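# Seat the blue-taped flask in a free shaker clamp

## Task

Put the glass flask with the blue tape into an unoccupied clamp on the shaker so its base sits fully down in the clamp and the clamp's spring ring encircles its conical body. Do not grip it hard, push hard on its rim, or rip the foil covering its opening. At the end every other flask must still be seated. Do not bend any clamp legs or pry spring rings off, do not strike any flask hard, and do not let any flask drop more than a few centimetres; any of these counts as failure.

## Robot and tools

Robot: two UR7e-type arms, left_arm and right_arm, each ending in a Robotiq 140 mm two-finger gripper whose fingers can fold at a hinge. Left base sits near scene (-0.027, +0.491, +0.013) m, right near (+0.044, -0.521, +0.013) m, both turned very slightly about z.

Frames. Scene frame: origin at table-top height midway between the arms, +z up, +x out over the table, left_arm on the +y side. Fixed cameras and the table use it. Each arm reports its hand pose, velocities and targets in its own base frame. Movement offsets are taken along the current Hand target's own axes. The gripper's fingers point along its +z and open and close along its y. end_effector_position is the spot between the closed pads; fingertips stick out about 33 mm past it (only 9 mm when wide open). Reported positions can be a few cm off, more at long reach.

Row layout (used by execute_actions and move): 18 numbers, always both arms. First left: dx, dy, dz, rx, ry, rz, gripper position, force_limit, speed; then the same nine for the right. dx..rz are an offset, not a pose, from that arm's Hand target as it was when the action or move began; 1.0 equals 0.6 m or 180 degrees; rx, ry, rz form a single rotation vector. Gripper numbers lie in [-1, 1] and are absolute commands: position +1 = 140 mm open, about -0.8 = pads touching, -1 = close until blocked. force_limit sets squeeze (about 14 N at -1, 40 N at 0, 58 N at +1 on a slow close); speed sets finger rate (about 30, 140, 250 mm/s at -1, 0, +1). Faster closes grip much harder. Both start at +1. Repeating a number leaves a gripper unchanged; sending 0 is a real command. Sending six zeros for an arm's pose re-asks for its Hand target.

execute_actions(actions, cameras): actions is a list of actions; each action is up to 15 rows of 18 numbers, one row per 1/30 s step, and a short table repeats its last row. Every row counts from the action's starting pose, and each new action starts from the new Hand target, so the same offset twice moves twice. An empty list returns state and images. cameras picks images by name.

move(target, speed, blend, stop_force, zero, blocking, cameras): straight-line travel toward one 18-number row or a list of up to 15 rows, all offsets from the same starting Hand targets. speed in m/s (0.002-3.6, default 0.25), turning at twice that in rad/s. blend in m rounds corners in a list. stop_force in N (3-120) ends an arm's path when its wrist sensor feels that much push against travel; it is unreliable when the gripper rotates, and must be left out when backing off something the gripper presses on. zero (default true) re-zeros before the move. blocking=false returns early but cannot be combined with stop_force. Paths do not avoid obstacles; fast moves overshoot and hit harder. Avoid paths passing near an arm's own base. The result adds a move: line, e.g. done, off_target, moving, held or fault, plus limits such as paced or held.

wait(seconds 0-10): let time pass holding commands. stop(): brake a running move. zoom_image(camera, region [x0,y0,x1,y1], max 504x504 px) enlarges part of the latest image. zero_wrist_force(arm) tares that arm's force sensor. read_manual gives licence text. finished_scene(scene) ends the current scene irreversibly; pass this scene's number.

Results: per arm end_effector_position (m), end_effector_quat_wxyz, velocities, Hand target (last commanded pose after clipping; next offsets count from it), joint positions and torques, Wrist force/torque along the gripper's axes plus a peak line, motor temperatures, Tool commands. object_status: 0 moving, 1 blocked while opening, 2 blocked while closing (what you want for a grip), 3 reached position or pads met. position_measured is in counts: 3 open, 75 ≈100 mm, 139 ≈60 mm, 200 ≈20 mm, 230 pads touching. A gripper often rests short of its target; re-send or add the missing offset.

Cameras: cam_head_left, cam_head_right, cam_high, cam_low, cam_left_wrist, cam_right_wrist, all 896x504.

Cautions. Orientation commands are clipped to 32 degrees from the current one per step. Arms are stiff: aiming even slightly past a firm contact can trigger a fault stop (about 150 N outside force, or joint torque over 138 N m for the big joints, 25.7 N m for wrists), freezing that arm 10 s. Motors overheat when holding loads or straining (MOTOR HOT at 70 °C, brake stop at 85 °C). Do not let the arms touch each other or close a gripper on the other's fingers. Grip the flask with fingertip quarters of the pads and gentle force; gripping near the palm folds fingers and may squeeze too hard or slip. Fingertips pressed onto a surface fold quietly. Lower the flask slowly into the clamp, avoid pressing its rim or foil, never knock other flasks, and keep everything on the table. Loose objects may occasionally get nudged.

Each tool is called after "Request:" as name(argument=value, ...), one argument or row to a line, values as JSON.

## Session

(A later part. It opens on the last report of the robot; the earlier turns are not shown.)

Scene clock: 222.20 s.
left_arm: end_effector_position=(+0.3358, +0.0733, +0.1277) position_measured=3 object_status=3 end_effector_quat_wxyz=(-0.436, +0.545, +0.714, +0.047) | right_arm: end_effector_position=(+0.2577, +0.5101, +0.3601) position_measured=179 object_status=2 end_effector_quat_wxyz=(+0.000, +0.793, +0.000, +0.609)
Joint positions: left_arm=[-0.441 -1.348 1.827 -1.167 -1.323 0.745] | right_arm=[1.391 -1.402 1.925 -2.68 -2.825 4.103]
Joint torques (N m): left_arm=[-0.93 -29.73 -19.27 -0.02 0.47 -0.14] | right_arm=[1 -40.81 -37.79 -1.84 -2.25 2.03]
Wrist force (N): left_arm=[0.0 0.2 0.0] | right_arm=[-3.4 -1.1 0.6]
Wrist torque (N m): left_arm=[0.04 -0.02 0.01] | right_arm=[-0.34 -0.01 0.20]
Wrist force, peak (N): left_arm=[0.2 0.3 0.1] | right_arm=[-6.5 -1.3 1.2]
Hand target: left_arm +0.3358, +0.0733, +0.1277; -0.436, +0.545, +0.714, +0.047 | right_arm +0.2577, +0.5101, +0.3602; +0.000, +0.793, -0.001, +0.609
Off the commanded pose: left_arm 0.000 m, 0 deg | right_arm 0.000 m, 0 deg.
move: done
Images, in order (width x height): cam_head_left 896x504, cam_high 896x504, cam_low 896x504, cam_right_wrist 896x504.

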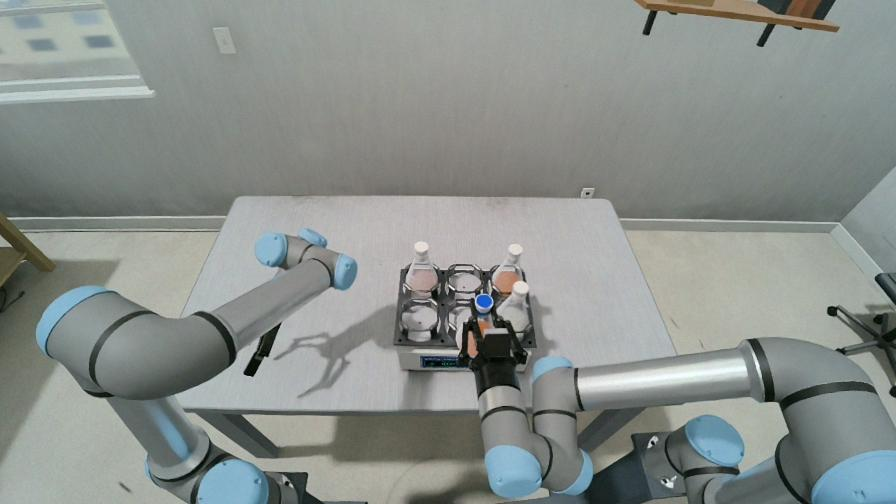

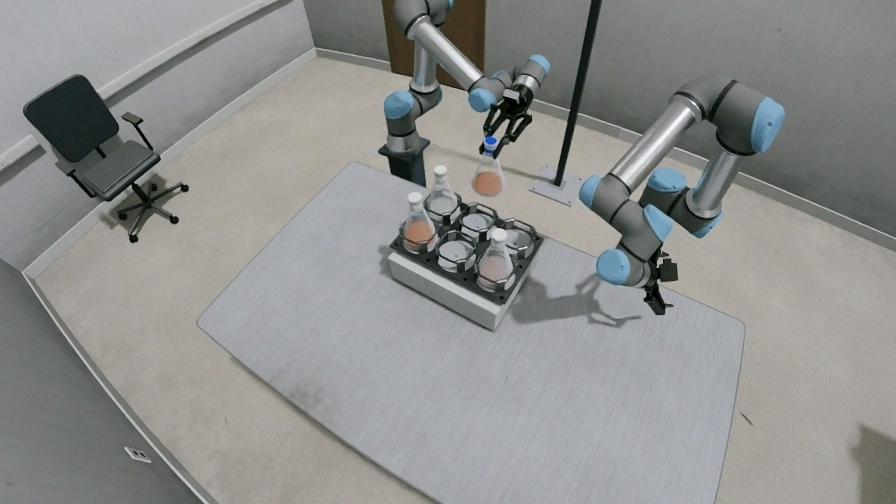

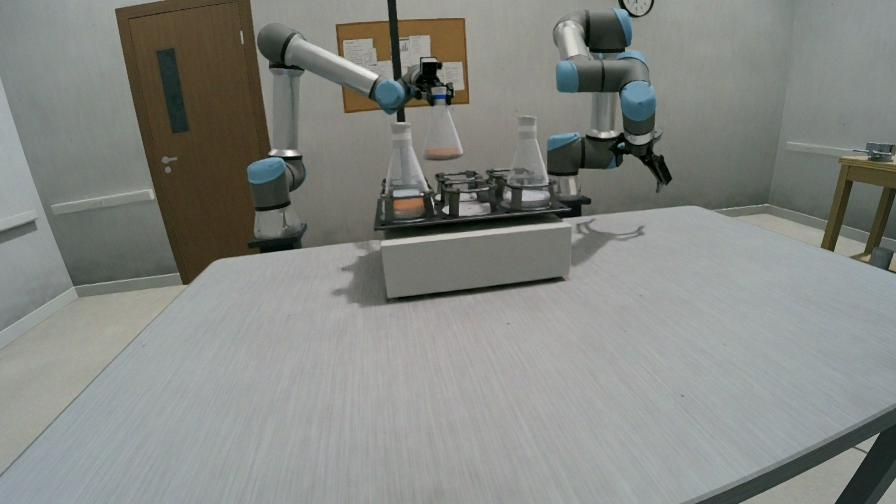

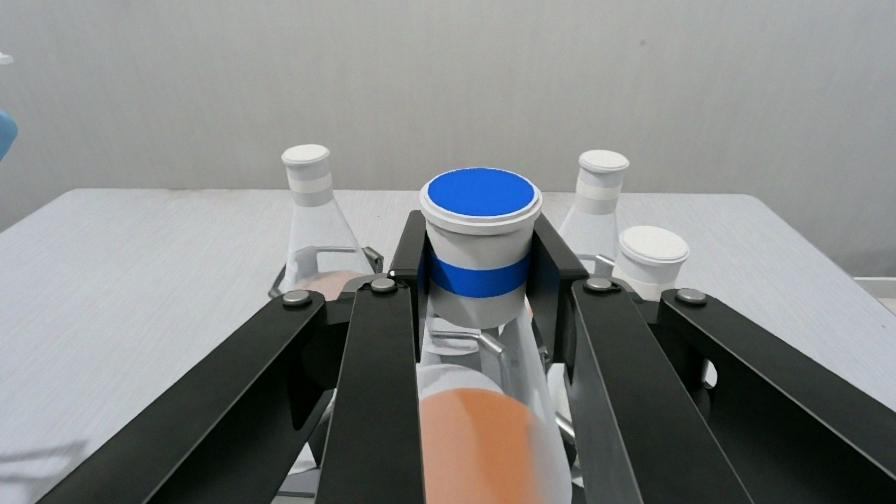

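Request:
move(
  target=[0,0,0,0,0,0,1,1,1,0.0332,0,0.124,0,0,0,-1,-0.02,-1],
  speed=0.12,
  cameras=["cam_low","cam_head_left","cam_high","cam_right_wrist"],
)

Request:
zoom_image(
  camera="cam_low",
  region=[360, 100, 580, 250],
)

Request:
zoom_image(
  camera="cam_head_left",
  region=[380, 230, 560, 380],
)

Request:
zoom_image(
  camera="cam_right_wrist",
  region=[300, 240, 640, 504],
)

Scene clock: 273.83 s.
left_arm: end_effector_position=(+0.3358, +0.0733, +0.1277) position_measured=3 object_status=3 end_effector_quat_wxyz=(-0.436, +0.545, +0.714, +0.047) | right_arm: end_effector_position=(+0.3347, +0.5101, +0.3602) position_measured=179 object_status=2 end_effector_quat_wxyz=(+0.000, +0.793, -0.001, +0.609)
Joint positions: left_arm=[-0.441 -1.348 1.827 -1.167 -1.323 0.745] | right_arm=[1.24 -1.333 1.903 -3.021 -2.723 3.79]
Joint torques (N m): left_arm=[-0.51 -29.26 -19.59 0.21 0.48 -0.07] | right_arm=[-3.77 -43.28 -11.81 -2.31 -4.02 0.41]
Wrist force (N): left_arm=[0.0 0.1 0.2] | right_arm=[-3.4 -1.0 0.3]
Wrist torque (N m): left_arm=[0.03 0.00 0.00] | right_arm=[-0.32 0.03 0.06]
Wrist force, peak (N): left_arm=[0.2 0.4 0.0] | right_arm=[-4.5 -1.3 -1.1]
Hand target: left_arm +0.3358, +0.0733, +0.1277; -0.436, +0.545, +0.714, +0.047 | right_arm +0.3348, +0.5100, +0.3602; +0.000, +0.793, -0.001, +0.609
Off the commanded pose: left_arm 0.000 m, 0 deg | right_arm 0.000 m, 0 deg.
move: done
Images, in order (width x height): cam_head_left 896x504, cam_high 896x504, cam_low 896x504, cam_right_wrist 896x504.

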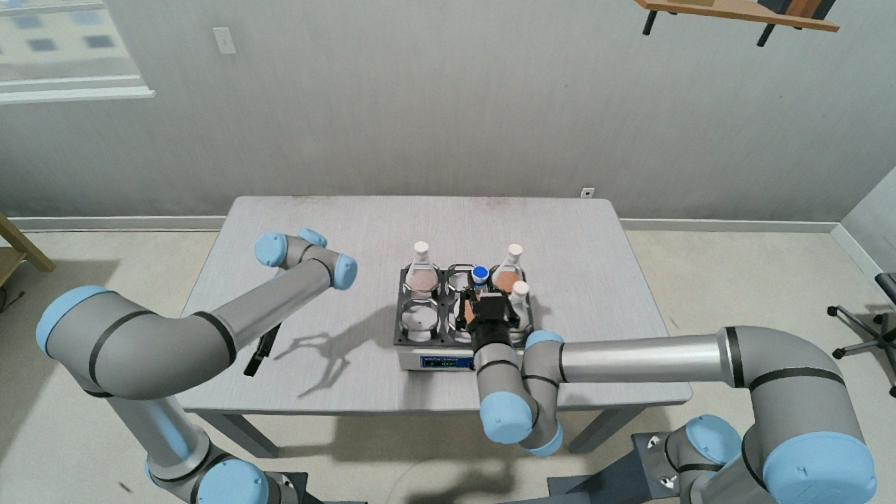

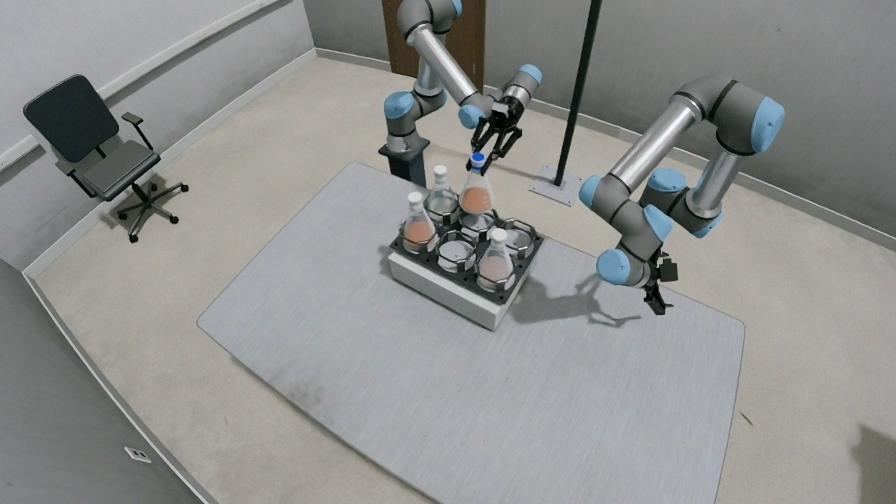

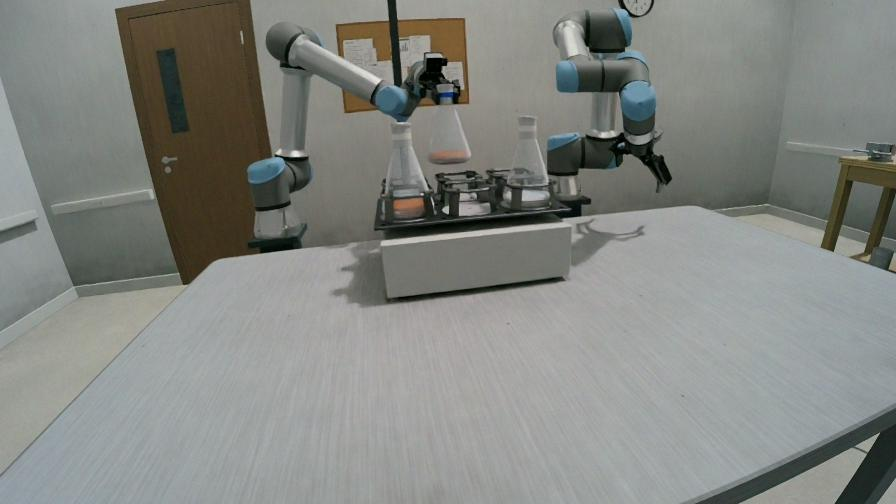

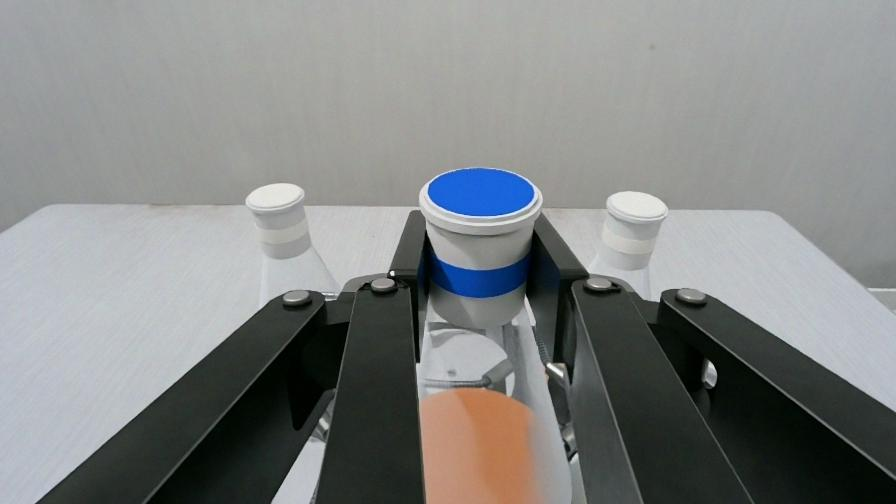

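Scaled by 2.291 from the camera's 896x504 image, which has a finer 1280x720 frame.

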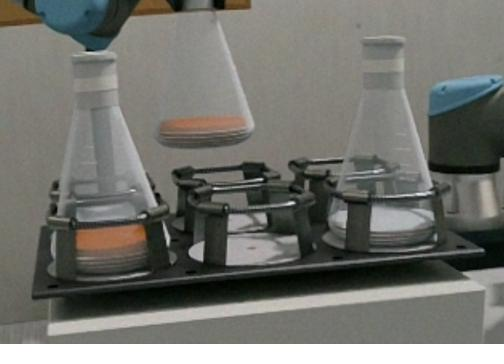

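Scaled by 2.800 from the camera's 896x504 image, which has a finer 1280x720 frame.

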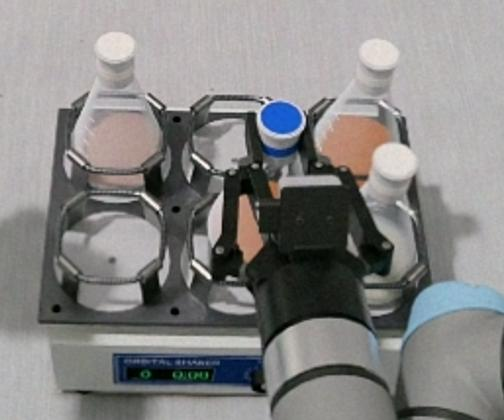

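Scaled by 1.482 from the camera's 896x504 image, which has a finer 1280x720 frame.

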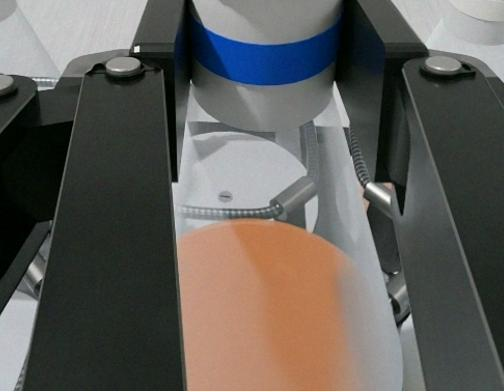

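Request:
move(
  target=[0,0,0,0,0,0,1,1,1,0,-0.02,0,0,0,0,-1,-0.02,-1],
  speed=0.12,
  cameras=["cam_low","cam_head_left","cam_high","cam_head_right"],
)

Request:
zoom_image(
  camera="cam_low",
  region=[360, 100, 580, 250],
)

Request:
zoom_image(
  camera="cam_head_right",
  region=[370, 230, 550, 380],
)

Request:
zoom_image(
  camera="cam_high",
  region=[380, 140, 560, 320],
)

Scene clock: 361.67 s.
left_arm: end_effector_position=(+0.3358, +0.0733, +0.1277) position_measured=3 object_status=3 end_effector_quat_wxyz=(-0.436, +0.545, +0.714, +0.047) | right_arm: end_effector_position=(+0.3348, +0.5222, +0.3602) position_measured=179 object_status=2 end_effector_quat_wxyz=(+0.000, +0.793, -0.001, +0.609)
Joint positions: left_arm=[-0.441 -1.348 1.827 -1.167 -1.323 0.745] | right_arm=[1.248 -1.31 1.87 -3 -2.729 3.802]
Joint torques (N m): left_arm=[-0.37 -28.09 -19.6 0.11 0.76 -0.12] | right_arm=[-3.03 -44.69 -12.55 -4.43 -3.05 0.28]
Wrist force (N): left_arm=[0.2 0.3 -0.1] | right_arm=[-3.5 -1.2 0.2]
Wrist torque (N m): left_arm=[0.06 -0.05 0.00] | right_arm=[-0.35 0.01 0.06]
Wrist force, peak (N): left_arm=[0.4 0.1 -0.2] | right_arm=[-3.7 -0.8 0.3]
Hand target: left_arm +0.3358, +0.0733, +0.1277; -0.436, +0.545, +0.714, +0.047 | right_arm +0.3348, +0.5220, +0.3602; +0.000, +0.793, -0.001, +0.609
Off the commanded pose: left_arm 0.000 m, 0 deg | right_arm 0.000 m, 0 deg.
move: done
Images, in order (width x height): cam_head_left 896x504, cam_head_right 896x504, cam_high 896x504, cam_low 896x504.

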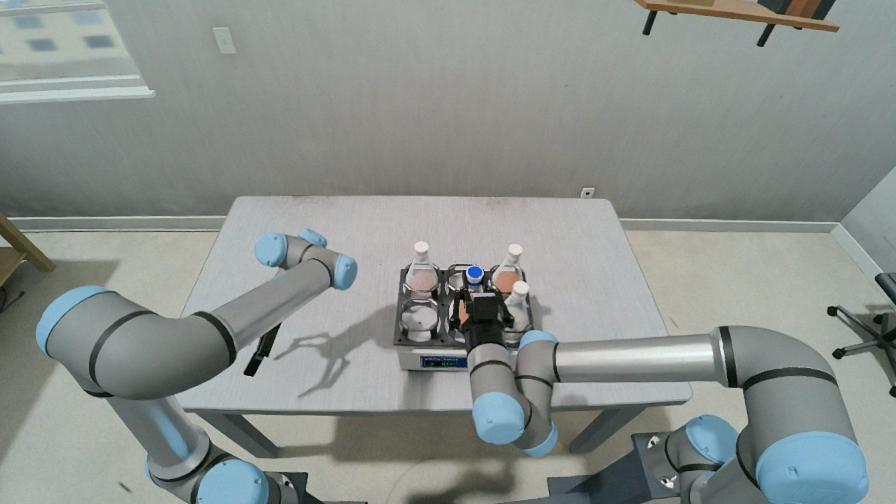

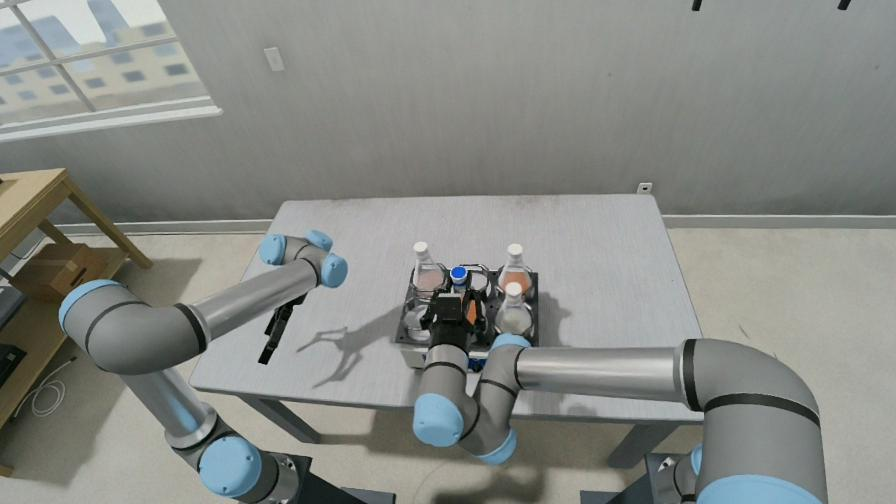

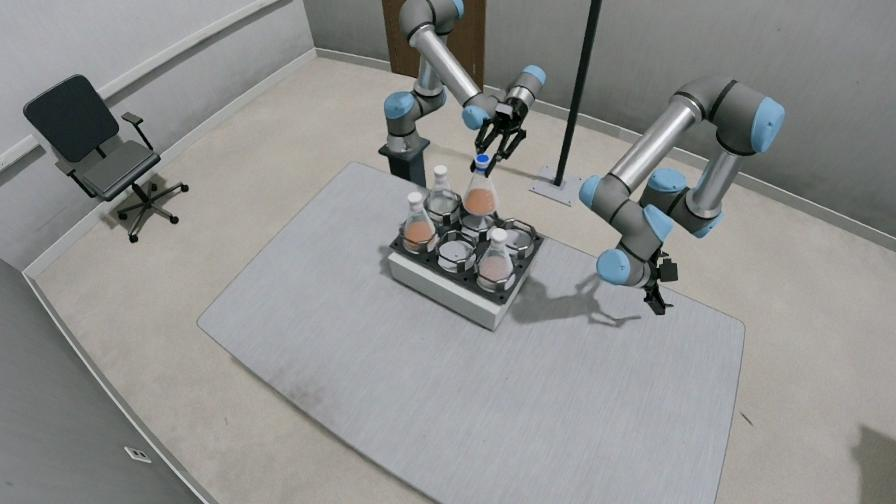

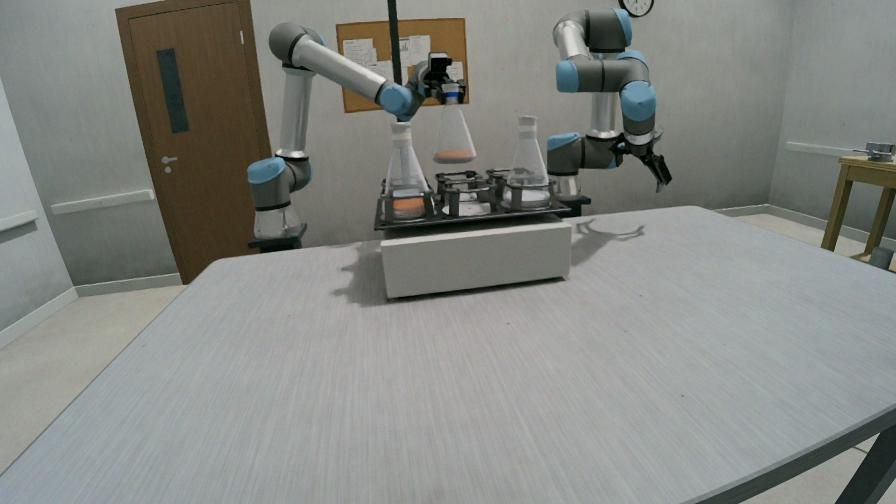

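Scaled by 2.291 from the camera's 896x504 image, which has a finer 1280x720 frame.

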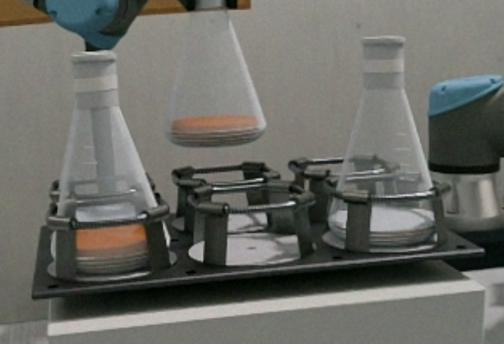

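Scaled by 2.800 from the camera's 896x504 image, which has a finer 1280x720 frame.

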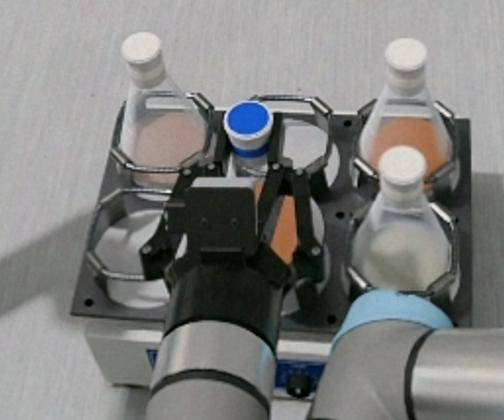

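Scaled by 2.800 from the camera's 896x504 image, which has a finer 1280x720 frame.

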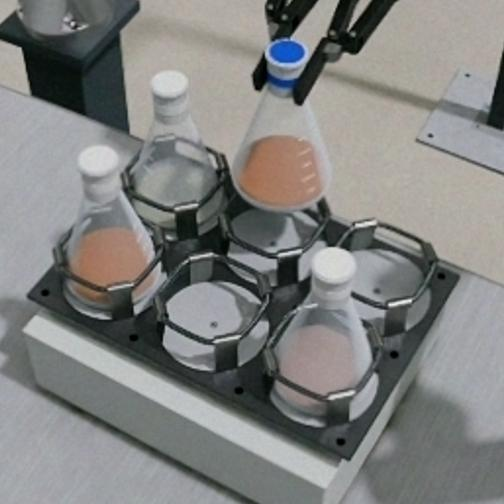

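Request:
move(
  target=[0,0,0,0,0,0,1,1,1,-0.0403,0,0.0108,0,0,0,-1,-0.02,-1],
  speed=0.06,
  stop_force=10,
  cameras=["cam_low","cam_high","cam_head_right","cam_head_left"],
)

Request:
zoom_image(
  camera="cam_low",
  region=[410, 150, 540, 230],
)

Request:
zoom_image(
  camera="cam_high",
  region=[420, 140, 530, 250],
)

Request:
zoom_image(
  camera="cam_head_left",
  region=[430, 250, 530, 350],
)

Request:
zoom_image(
  camera="cam_head_right",
  region=[410, 250, 510, 350],
)

Scene clock: 391.37 s.
left_arm: end_effector_position=(+0.3358, +0.0733, +0.1277) position_measured=3 object_status=3 end_effector_quat_wxyz=(-0.436, +0.545, +0.714, +0.047) | right_arm: end_effector_position=(+0.3348, +0.5220, +0.3352) position_measured=179 object_status=2 end_effector_quat_wxyz=(+0.000, +0.793, -0.001, +0.609)
Joint positions: left_arm=[-0.441 -1.348 1.827 -1.167 -1.323 0.745] | right_arm=[1.248 -1.276 1.901 -3.065 -2.729 3.802]
Joint torques (N m): left_arm=[0.63 -28.16 -18.92 0.07 0.44 -0.2] | right_arm=[0.6 -45.09 -37 -1.09 -0.41 -1.24]
Wrist force (N): left_arm=[-0.1 0.2 0.1] | right_arm=[-3.4 -1.0 0.4]
Wrist torque (N m): left_arm=[0.02 0.00 0.00] | right_arm=[-0.32 -0.02 0.17]
Wrist force, peak (N): left_arm=[0.1 0.5 0.0] | right_arm=[-4.6 -1.1 0.4]
Hand target: left_arm +0.3358, +0.0733, +0.1277; -0.436, +0.545, +0.714, +0.047 | right_arm +0.3348, +0.5220, +0.3352; +0.000, +0.793, -0.001, +0.609
Off the commanded pose: left_arm 0.000 m, 0 deg | right_arm 0.000 m, 0 deg.
move: done
Images, in order (width x height): cam_head_left 896x504, cam_head_right 896x504, cam_high 896x504, cam_low 896x504.

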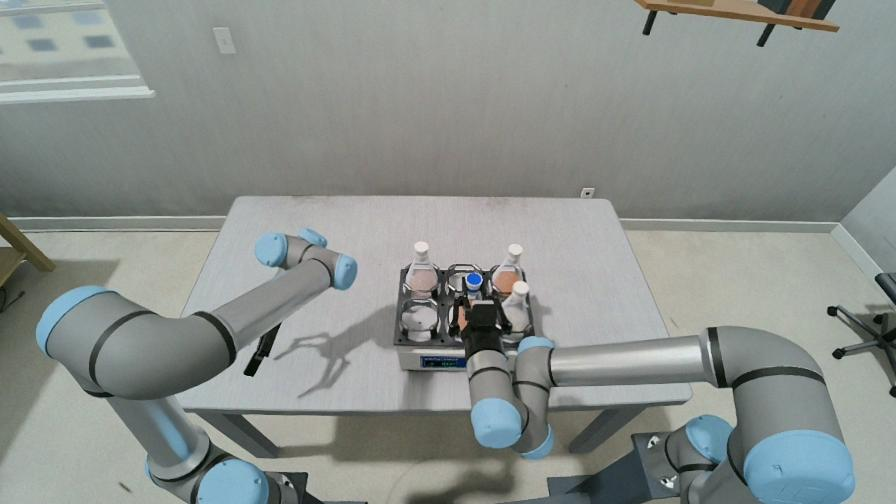

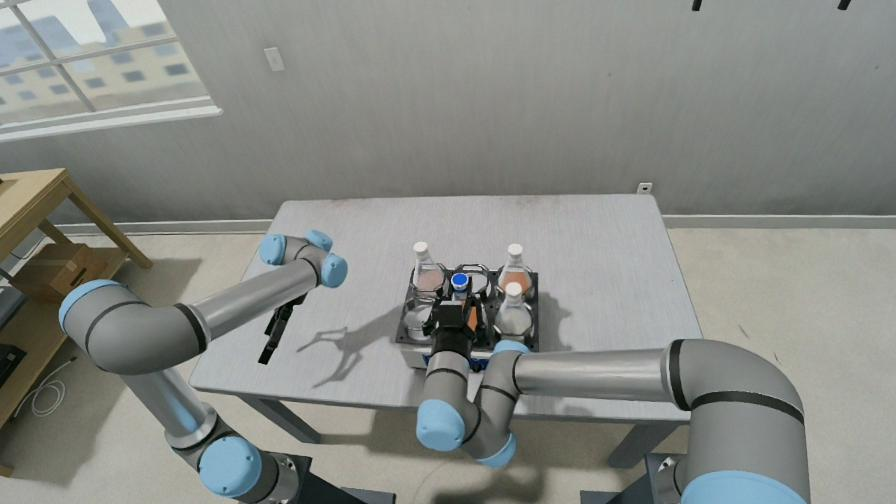

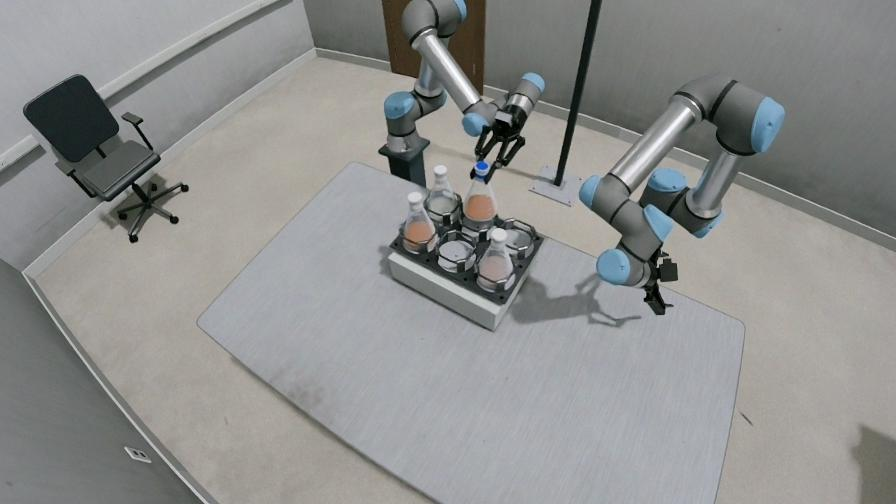

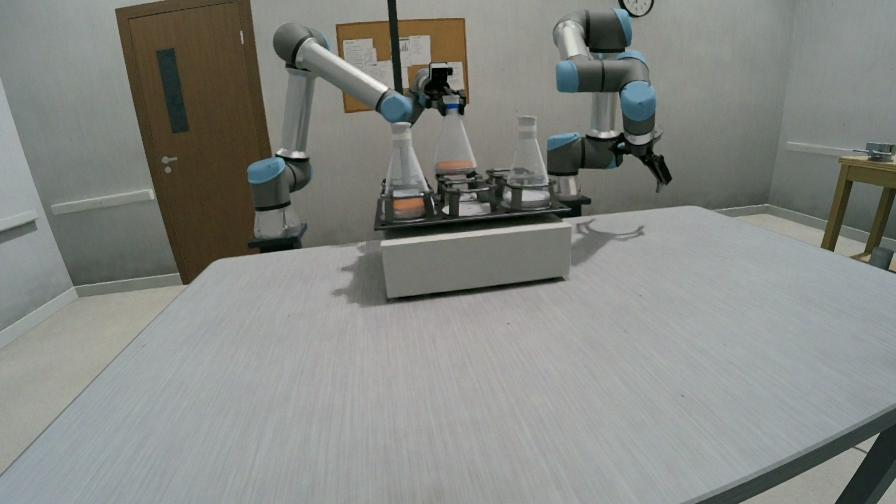

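Scaled by 3.877 from the camera's 896x504 image, which has a finer 1280x720 frame.

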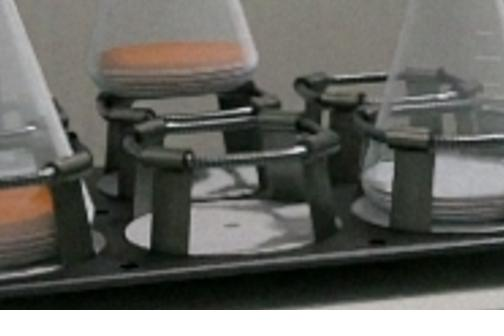

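Scaled by 4.582 from the camera's 896x504 image, which has a finer 1280x720 frame.

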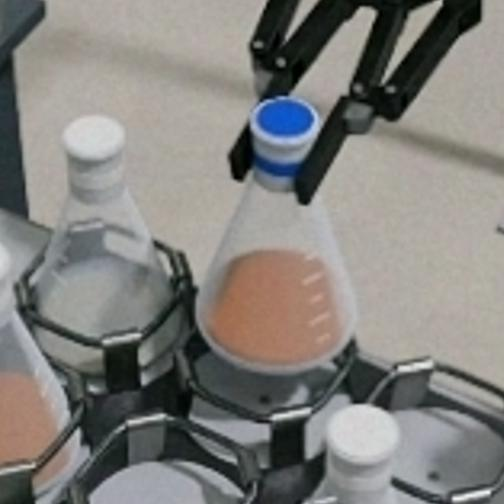

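Scaled by 5.040 from the camera's 896x504 image, which has a finer 1280x720 frame.

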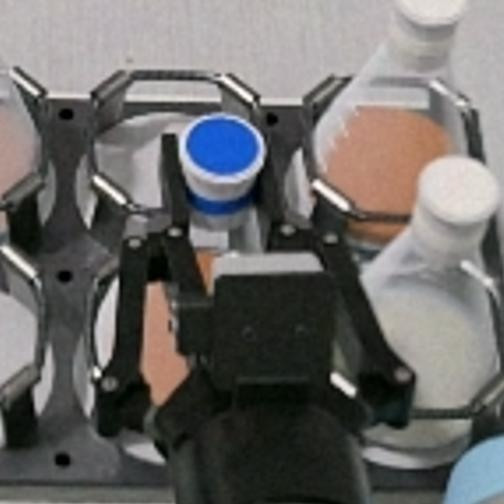

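Scaled by 5.040 from the camera's 896x504 image, which has a finer 1280x720 frame.

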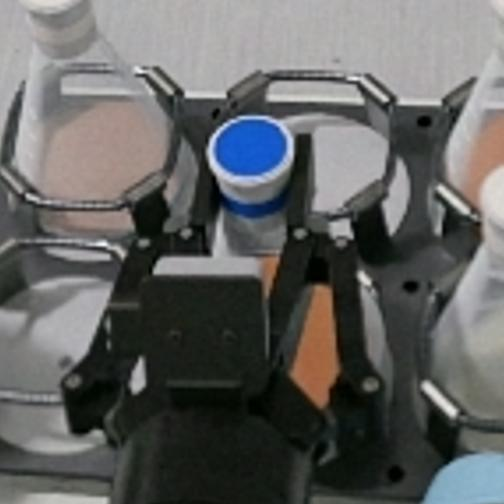

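Request:
move(
  target=[0,0,0,0,0,0,1,1,1,0.0232,-0.068,0.0093,-0.0216,0,-0.0805,-1,-0.02,-1],
  speed=0.08,
  cameras=["cam_low","cam_high","cam_head_right"],
)

Request:
zoom_image(
  camera="cam_low",
  region=[410, 110, 540, 230],
)

Request:
zoom_image(
  camera="cam_high",
  region=[420, 140, 530, 250],
)

Scene clock: 419.17 s.
left_arm: end_effector_position=(+0.3358, +0.0733, +0.1277) position_measured=3 object_status=3 end_effector_quat_wxyz=(-0.436, +0.545, +0.714, +0.047) | right_arm: end_effector_position=(+0.3438, +0.5629, +0.3472) position_measured=179 object_status=2 end_effector_quat_wxyz=(+0.104, +0.787, +0.079, +0.604) end_effector_velocity=(-0.001, +0.000, +0.000) end_effector_angular_velocity=(+0.007, -0.001, +0.001)
Joint positions: left_arm=[-0.441 -1.348 1.827 -1.167 -1.323 0.745] | right_arm=[1.267 -1.19 1.722 -2.833 -2.799 3.682]
Joint velocities: left_arm=[within noise] | right_arm=[0.001 -0.002 0.004 -0.006 0 0.003]
Joint torques (N m): left_arm=[-0.55 -28.52 -17.52 0.19 0.44 -0.01] | right_arm=[-1.68 -48.87 -14.02 -5.01 0.17 2.11]
Wrist force (N): left_arm=[0.0 0.1 0.0] | right_arm=[-3.2 -2.1 0.3]
Wrist torque (N m): left_arm=[0.02 0.00 0.00] | right_arm=[-0.34 0.03 0.11]
Wrist force, peak (N): left_arm=[-0.2 0.3 0.2] | right_arm=[-3.7 -2.2 0.3]
Hand target: left_arm +0.3358, +0.0733, +0.1277; -0.436, +0.545, +0.714, +0.047 | right_arm +0.3438, +0.5628, +0.3472; +0.103, +0.787, +0.079, +0.604
Off the commanded pose: left_arm 0.000 m, 0 deg | right_arm 0.000 m, 0 deg.
move: done
Images, in order (width x height): cam_head_right 896x504, cam_high 896x504, cam_low 896x504.

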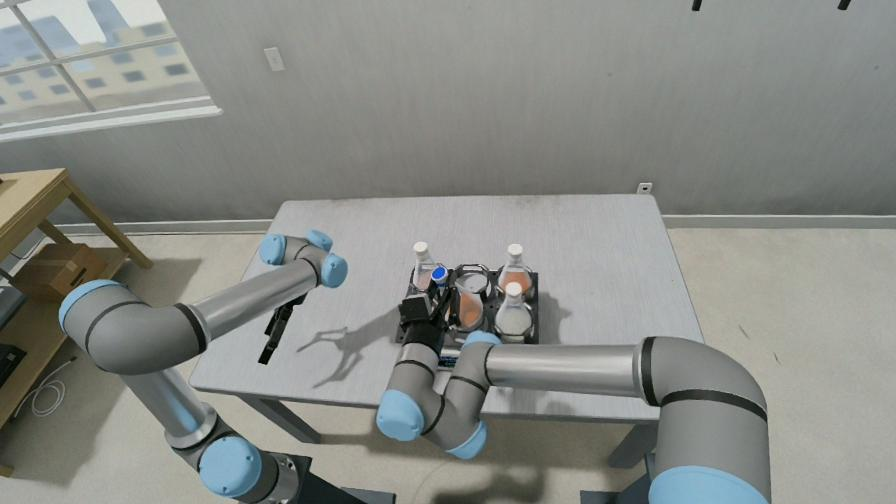

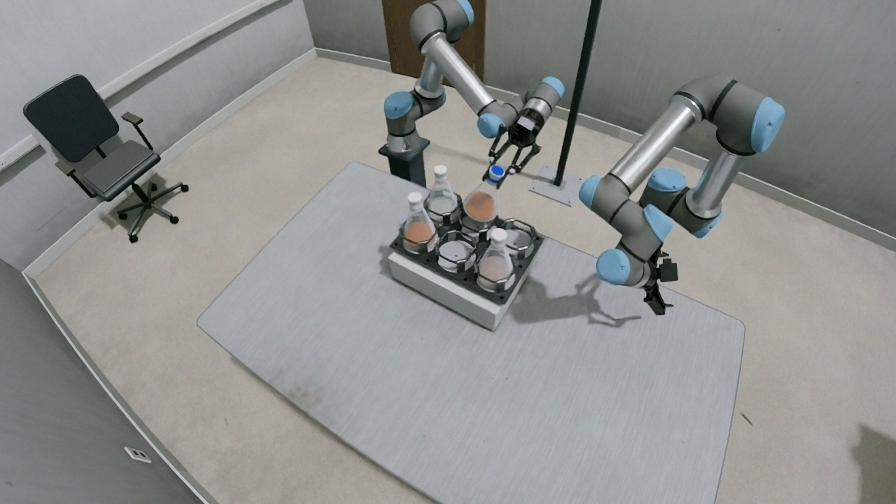

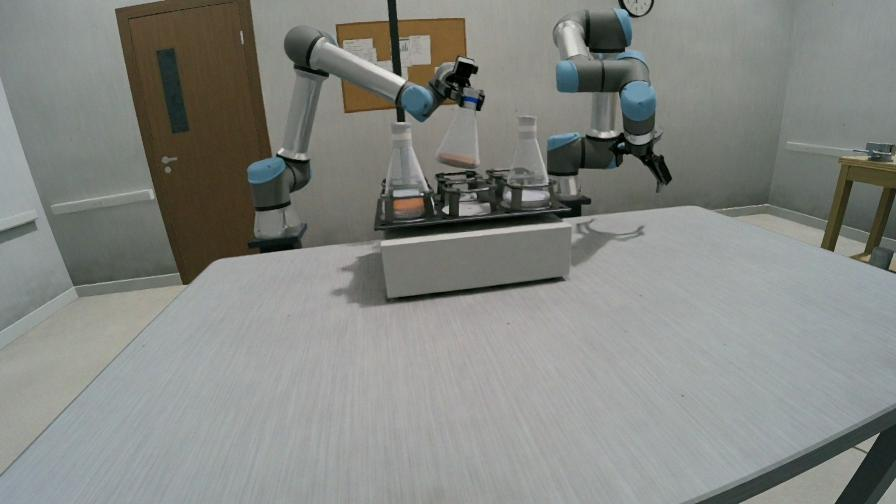

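Scaled by 3.877 from the camera's 896x504 image, which has a finer 1280x720 frame.

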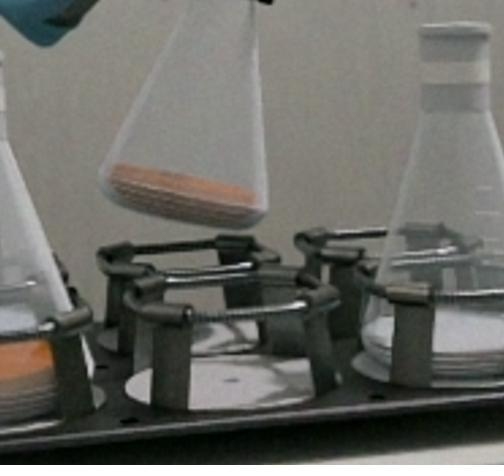

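Scaled by 4.582 from the camera's 896x504 image, which has a finer 1280x720 frame.

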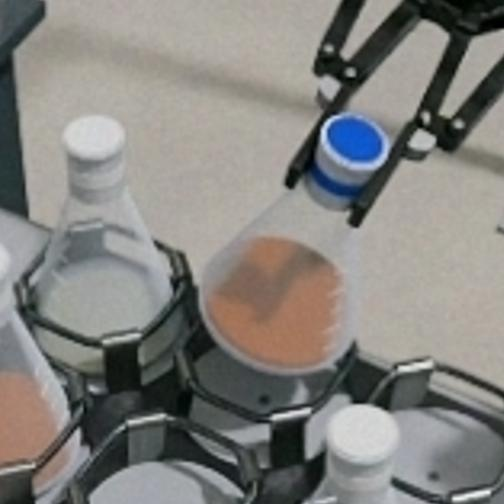

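Request:
move(
  target=[0,0,0,0,0,0,1,1,1,-0.0933,-0.0259,0.025,0,0,0,-1,-0.02,-1],
  speed=0.014,
  stop_force=15,
  cameras=["cam_low","cam_high","cam_head_right"],
)

Request:
zoom_image(
  camera="cam_low",
  region=[410, 110, 540, 230],
)

Request:
zoom_image(
  camera="cam_high",
  region=[420, 140, 530, 250],
)

Request:
zoom_image(
  camera="cam_head_right",
  region=[410, 250, 510, 350],
)

Scene clock: 436.70 s.
left_arm: end_effector_position=(+0.3358, +0.0733, +0.1277) position_measured=3 object_status=3 end_effector_quat_wxyz=(-0.436, +0.545, +0.714, +0.047) | right_arm: end_effector_position=(+0.3438, +0.5628, +0.3331) position_measured=179 object_status=2 end_effector_quat_wxyz=(+0.103, +0.787, +0.079, +0.604)
Joint positions: left_arm=[-0.441 -1.348 1.827 -1.167 -1.323 0.745] | right_arm=[1.267 -1.173 1.738 -2.867 -2.799 3.682]
Joint torques (N m): left_arm=[0.19 -28.61 -18.76 0.25 0.72 0.06] | right_arm=[-3.87 -43.58 -31.57 -0.85 1.36 1.5]
Wrist force (N): left_arm=[0.0 0.0 0.2] | right_arm=[12.3 1.9 -1.5]
Wrist torque (N m): left_arm=[0.00 0.00 0.00] | right_arm=[-0.30 -0.49 0.08]
Wrist force, peak (N): left_arm=[0.1 0.1 0.5] | right_arm=[21.6 4.3 -2.5]
Hand target: left_arm +0.3358, +0.0733, +0.1277; -0.436, +0.545, +0.714, +0.047 | right_arm +0.3438, +0.5628, +0.3331; +0.103, +0.787, +0.079, +0.604 (not the last commanded pose)
Off the commanded pose: left_arm 0.000 m, 0 deg | right_arm 0.046 m, 0 deg.
move: contact (right_arm)
Images, in order (width x height): cam_head_right 896x504, cam_high 896x504, cam_low 896x504.

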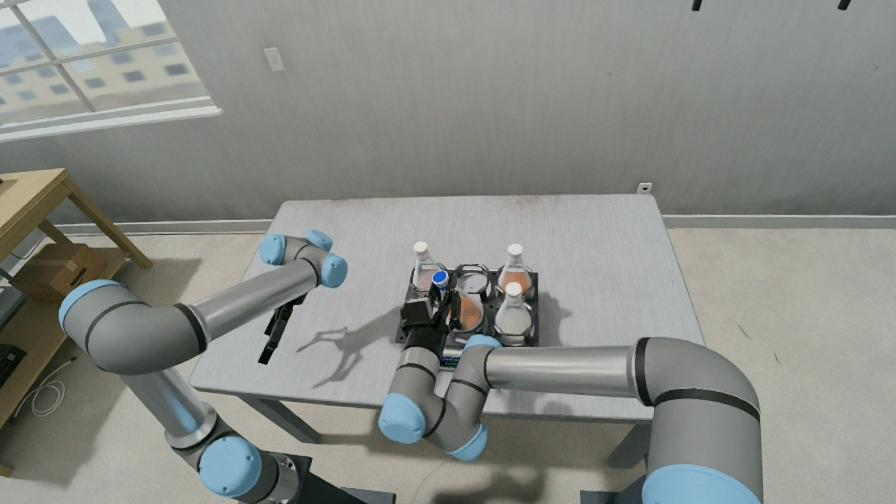

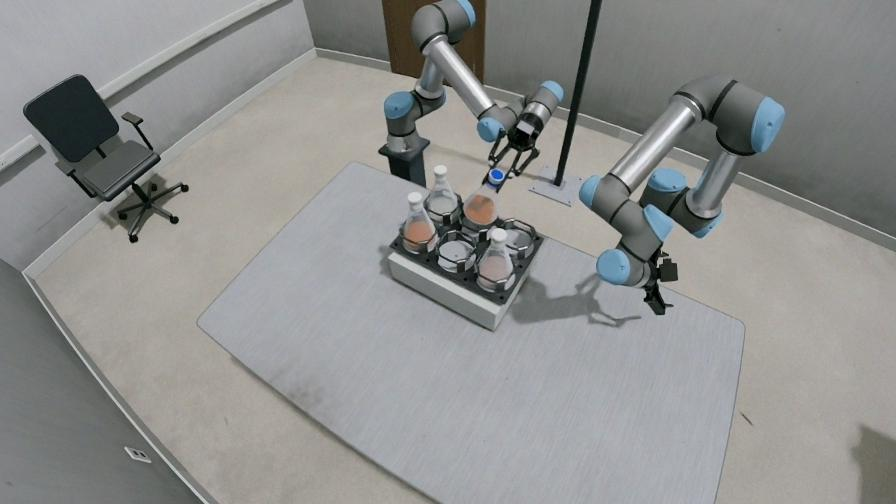

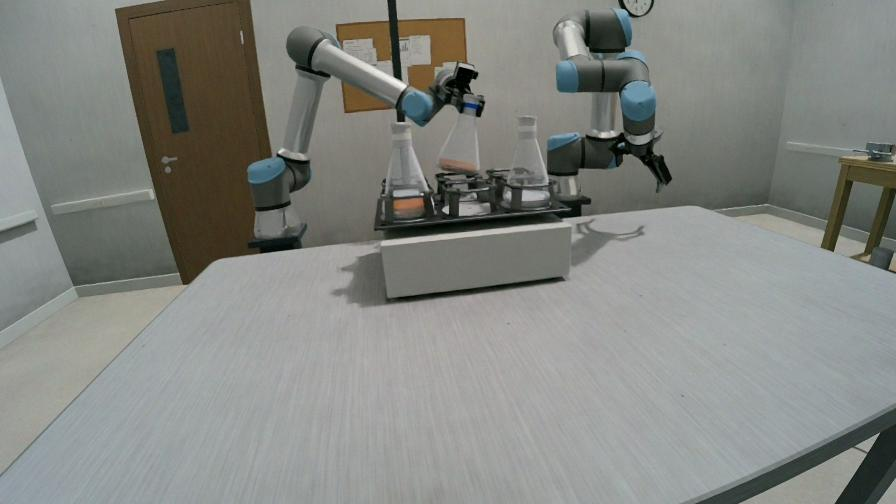

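Scaled by 3.877 from the camera's 896x504 image, which has a finer 1280x720 frame.

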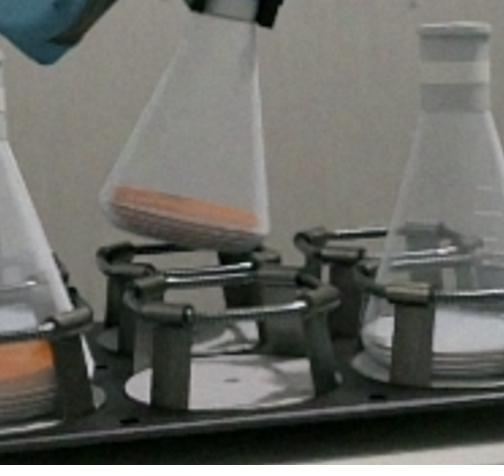

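Scaled by 4.582 from the camera's 896x504 image, which has a finer 1280x720 frame.

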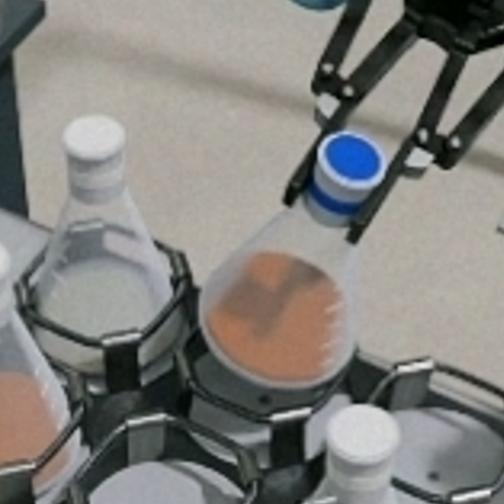

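Scaled by 5.040 from the camera's 896x504 image, which has a finer 1280x720 frame.

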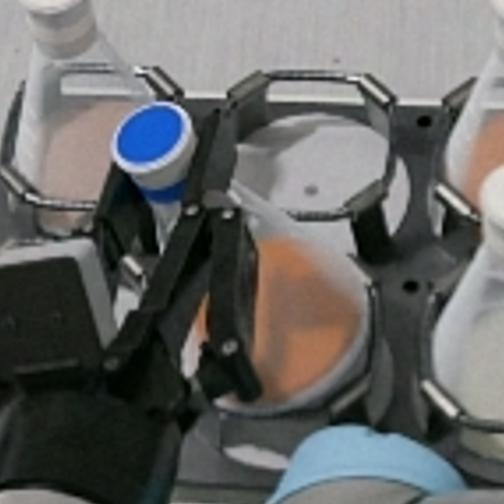

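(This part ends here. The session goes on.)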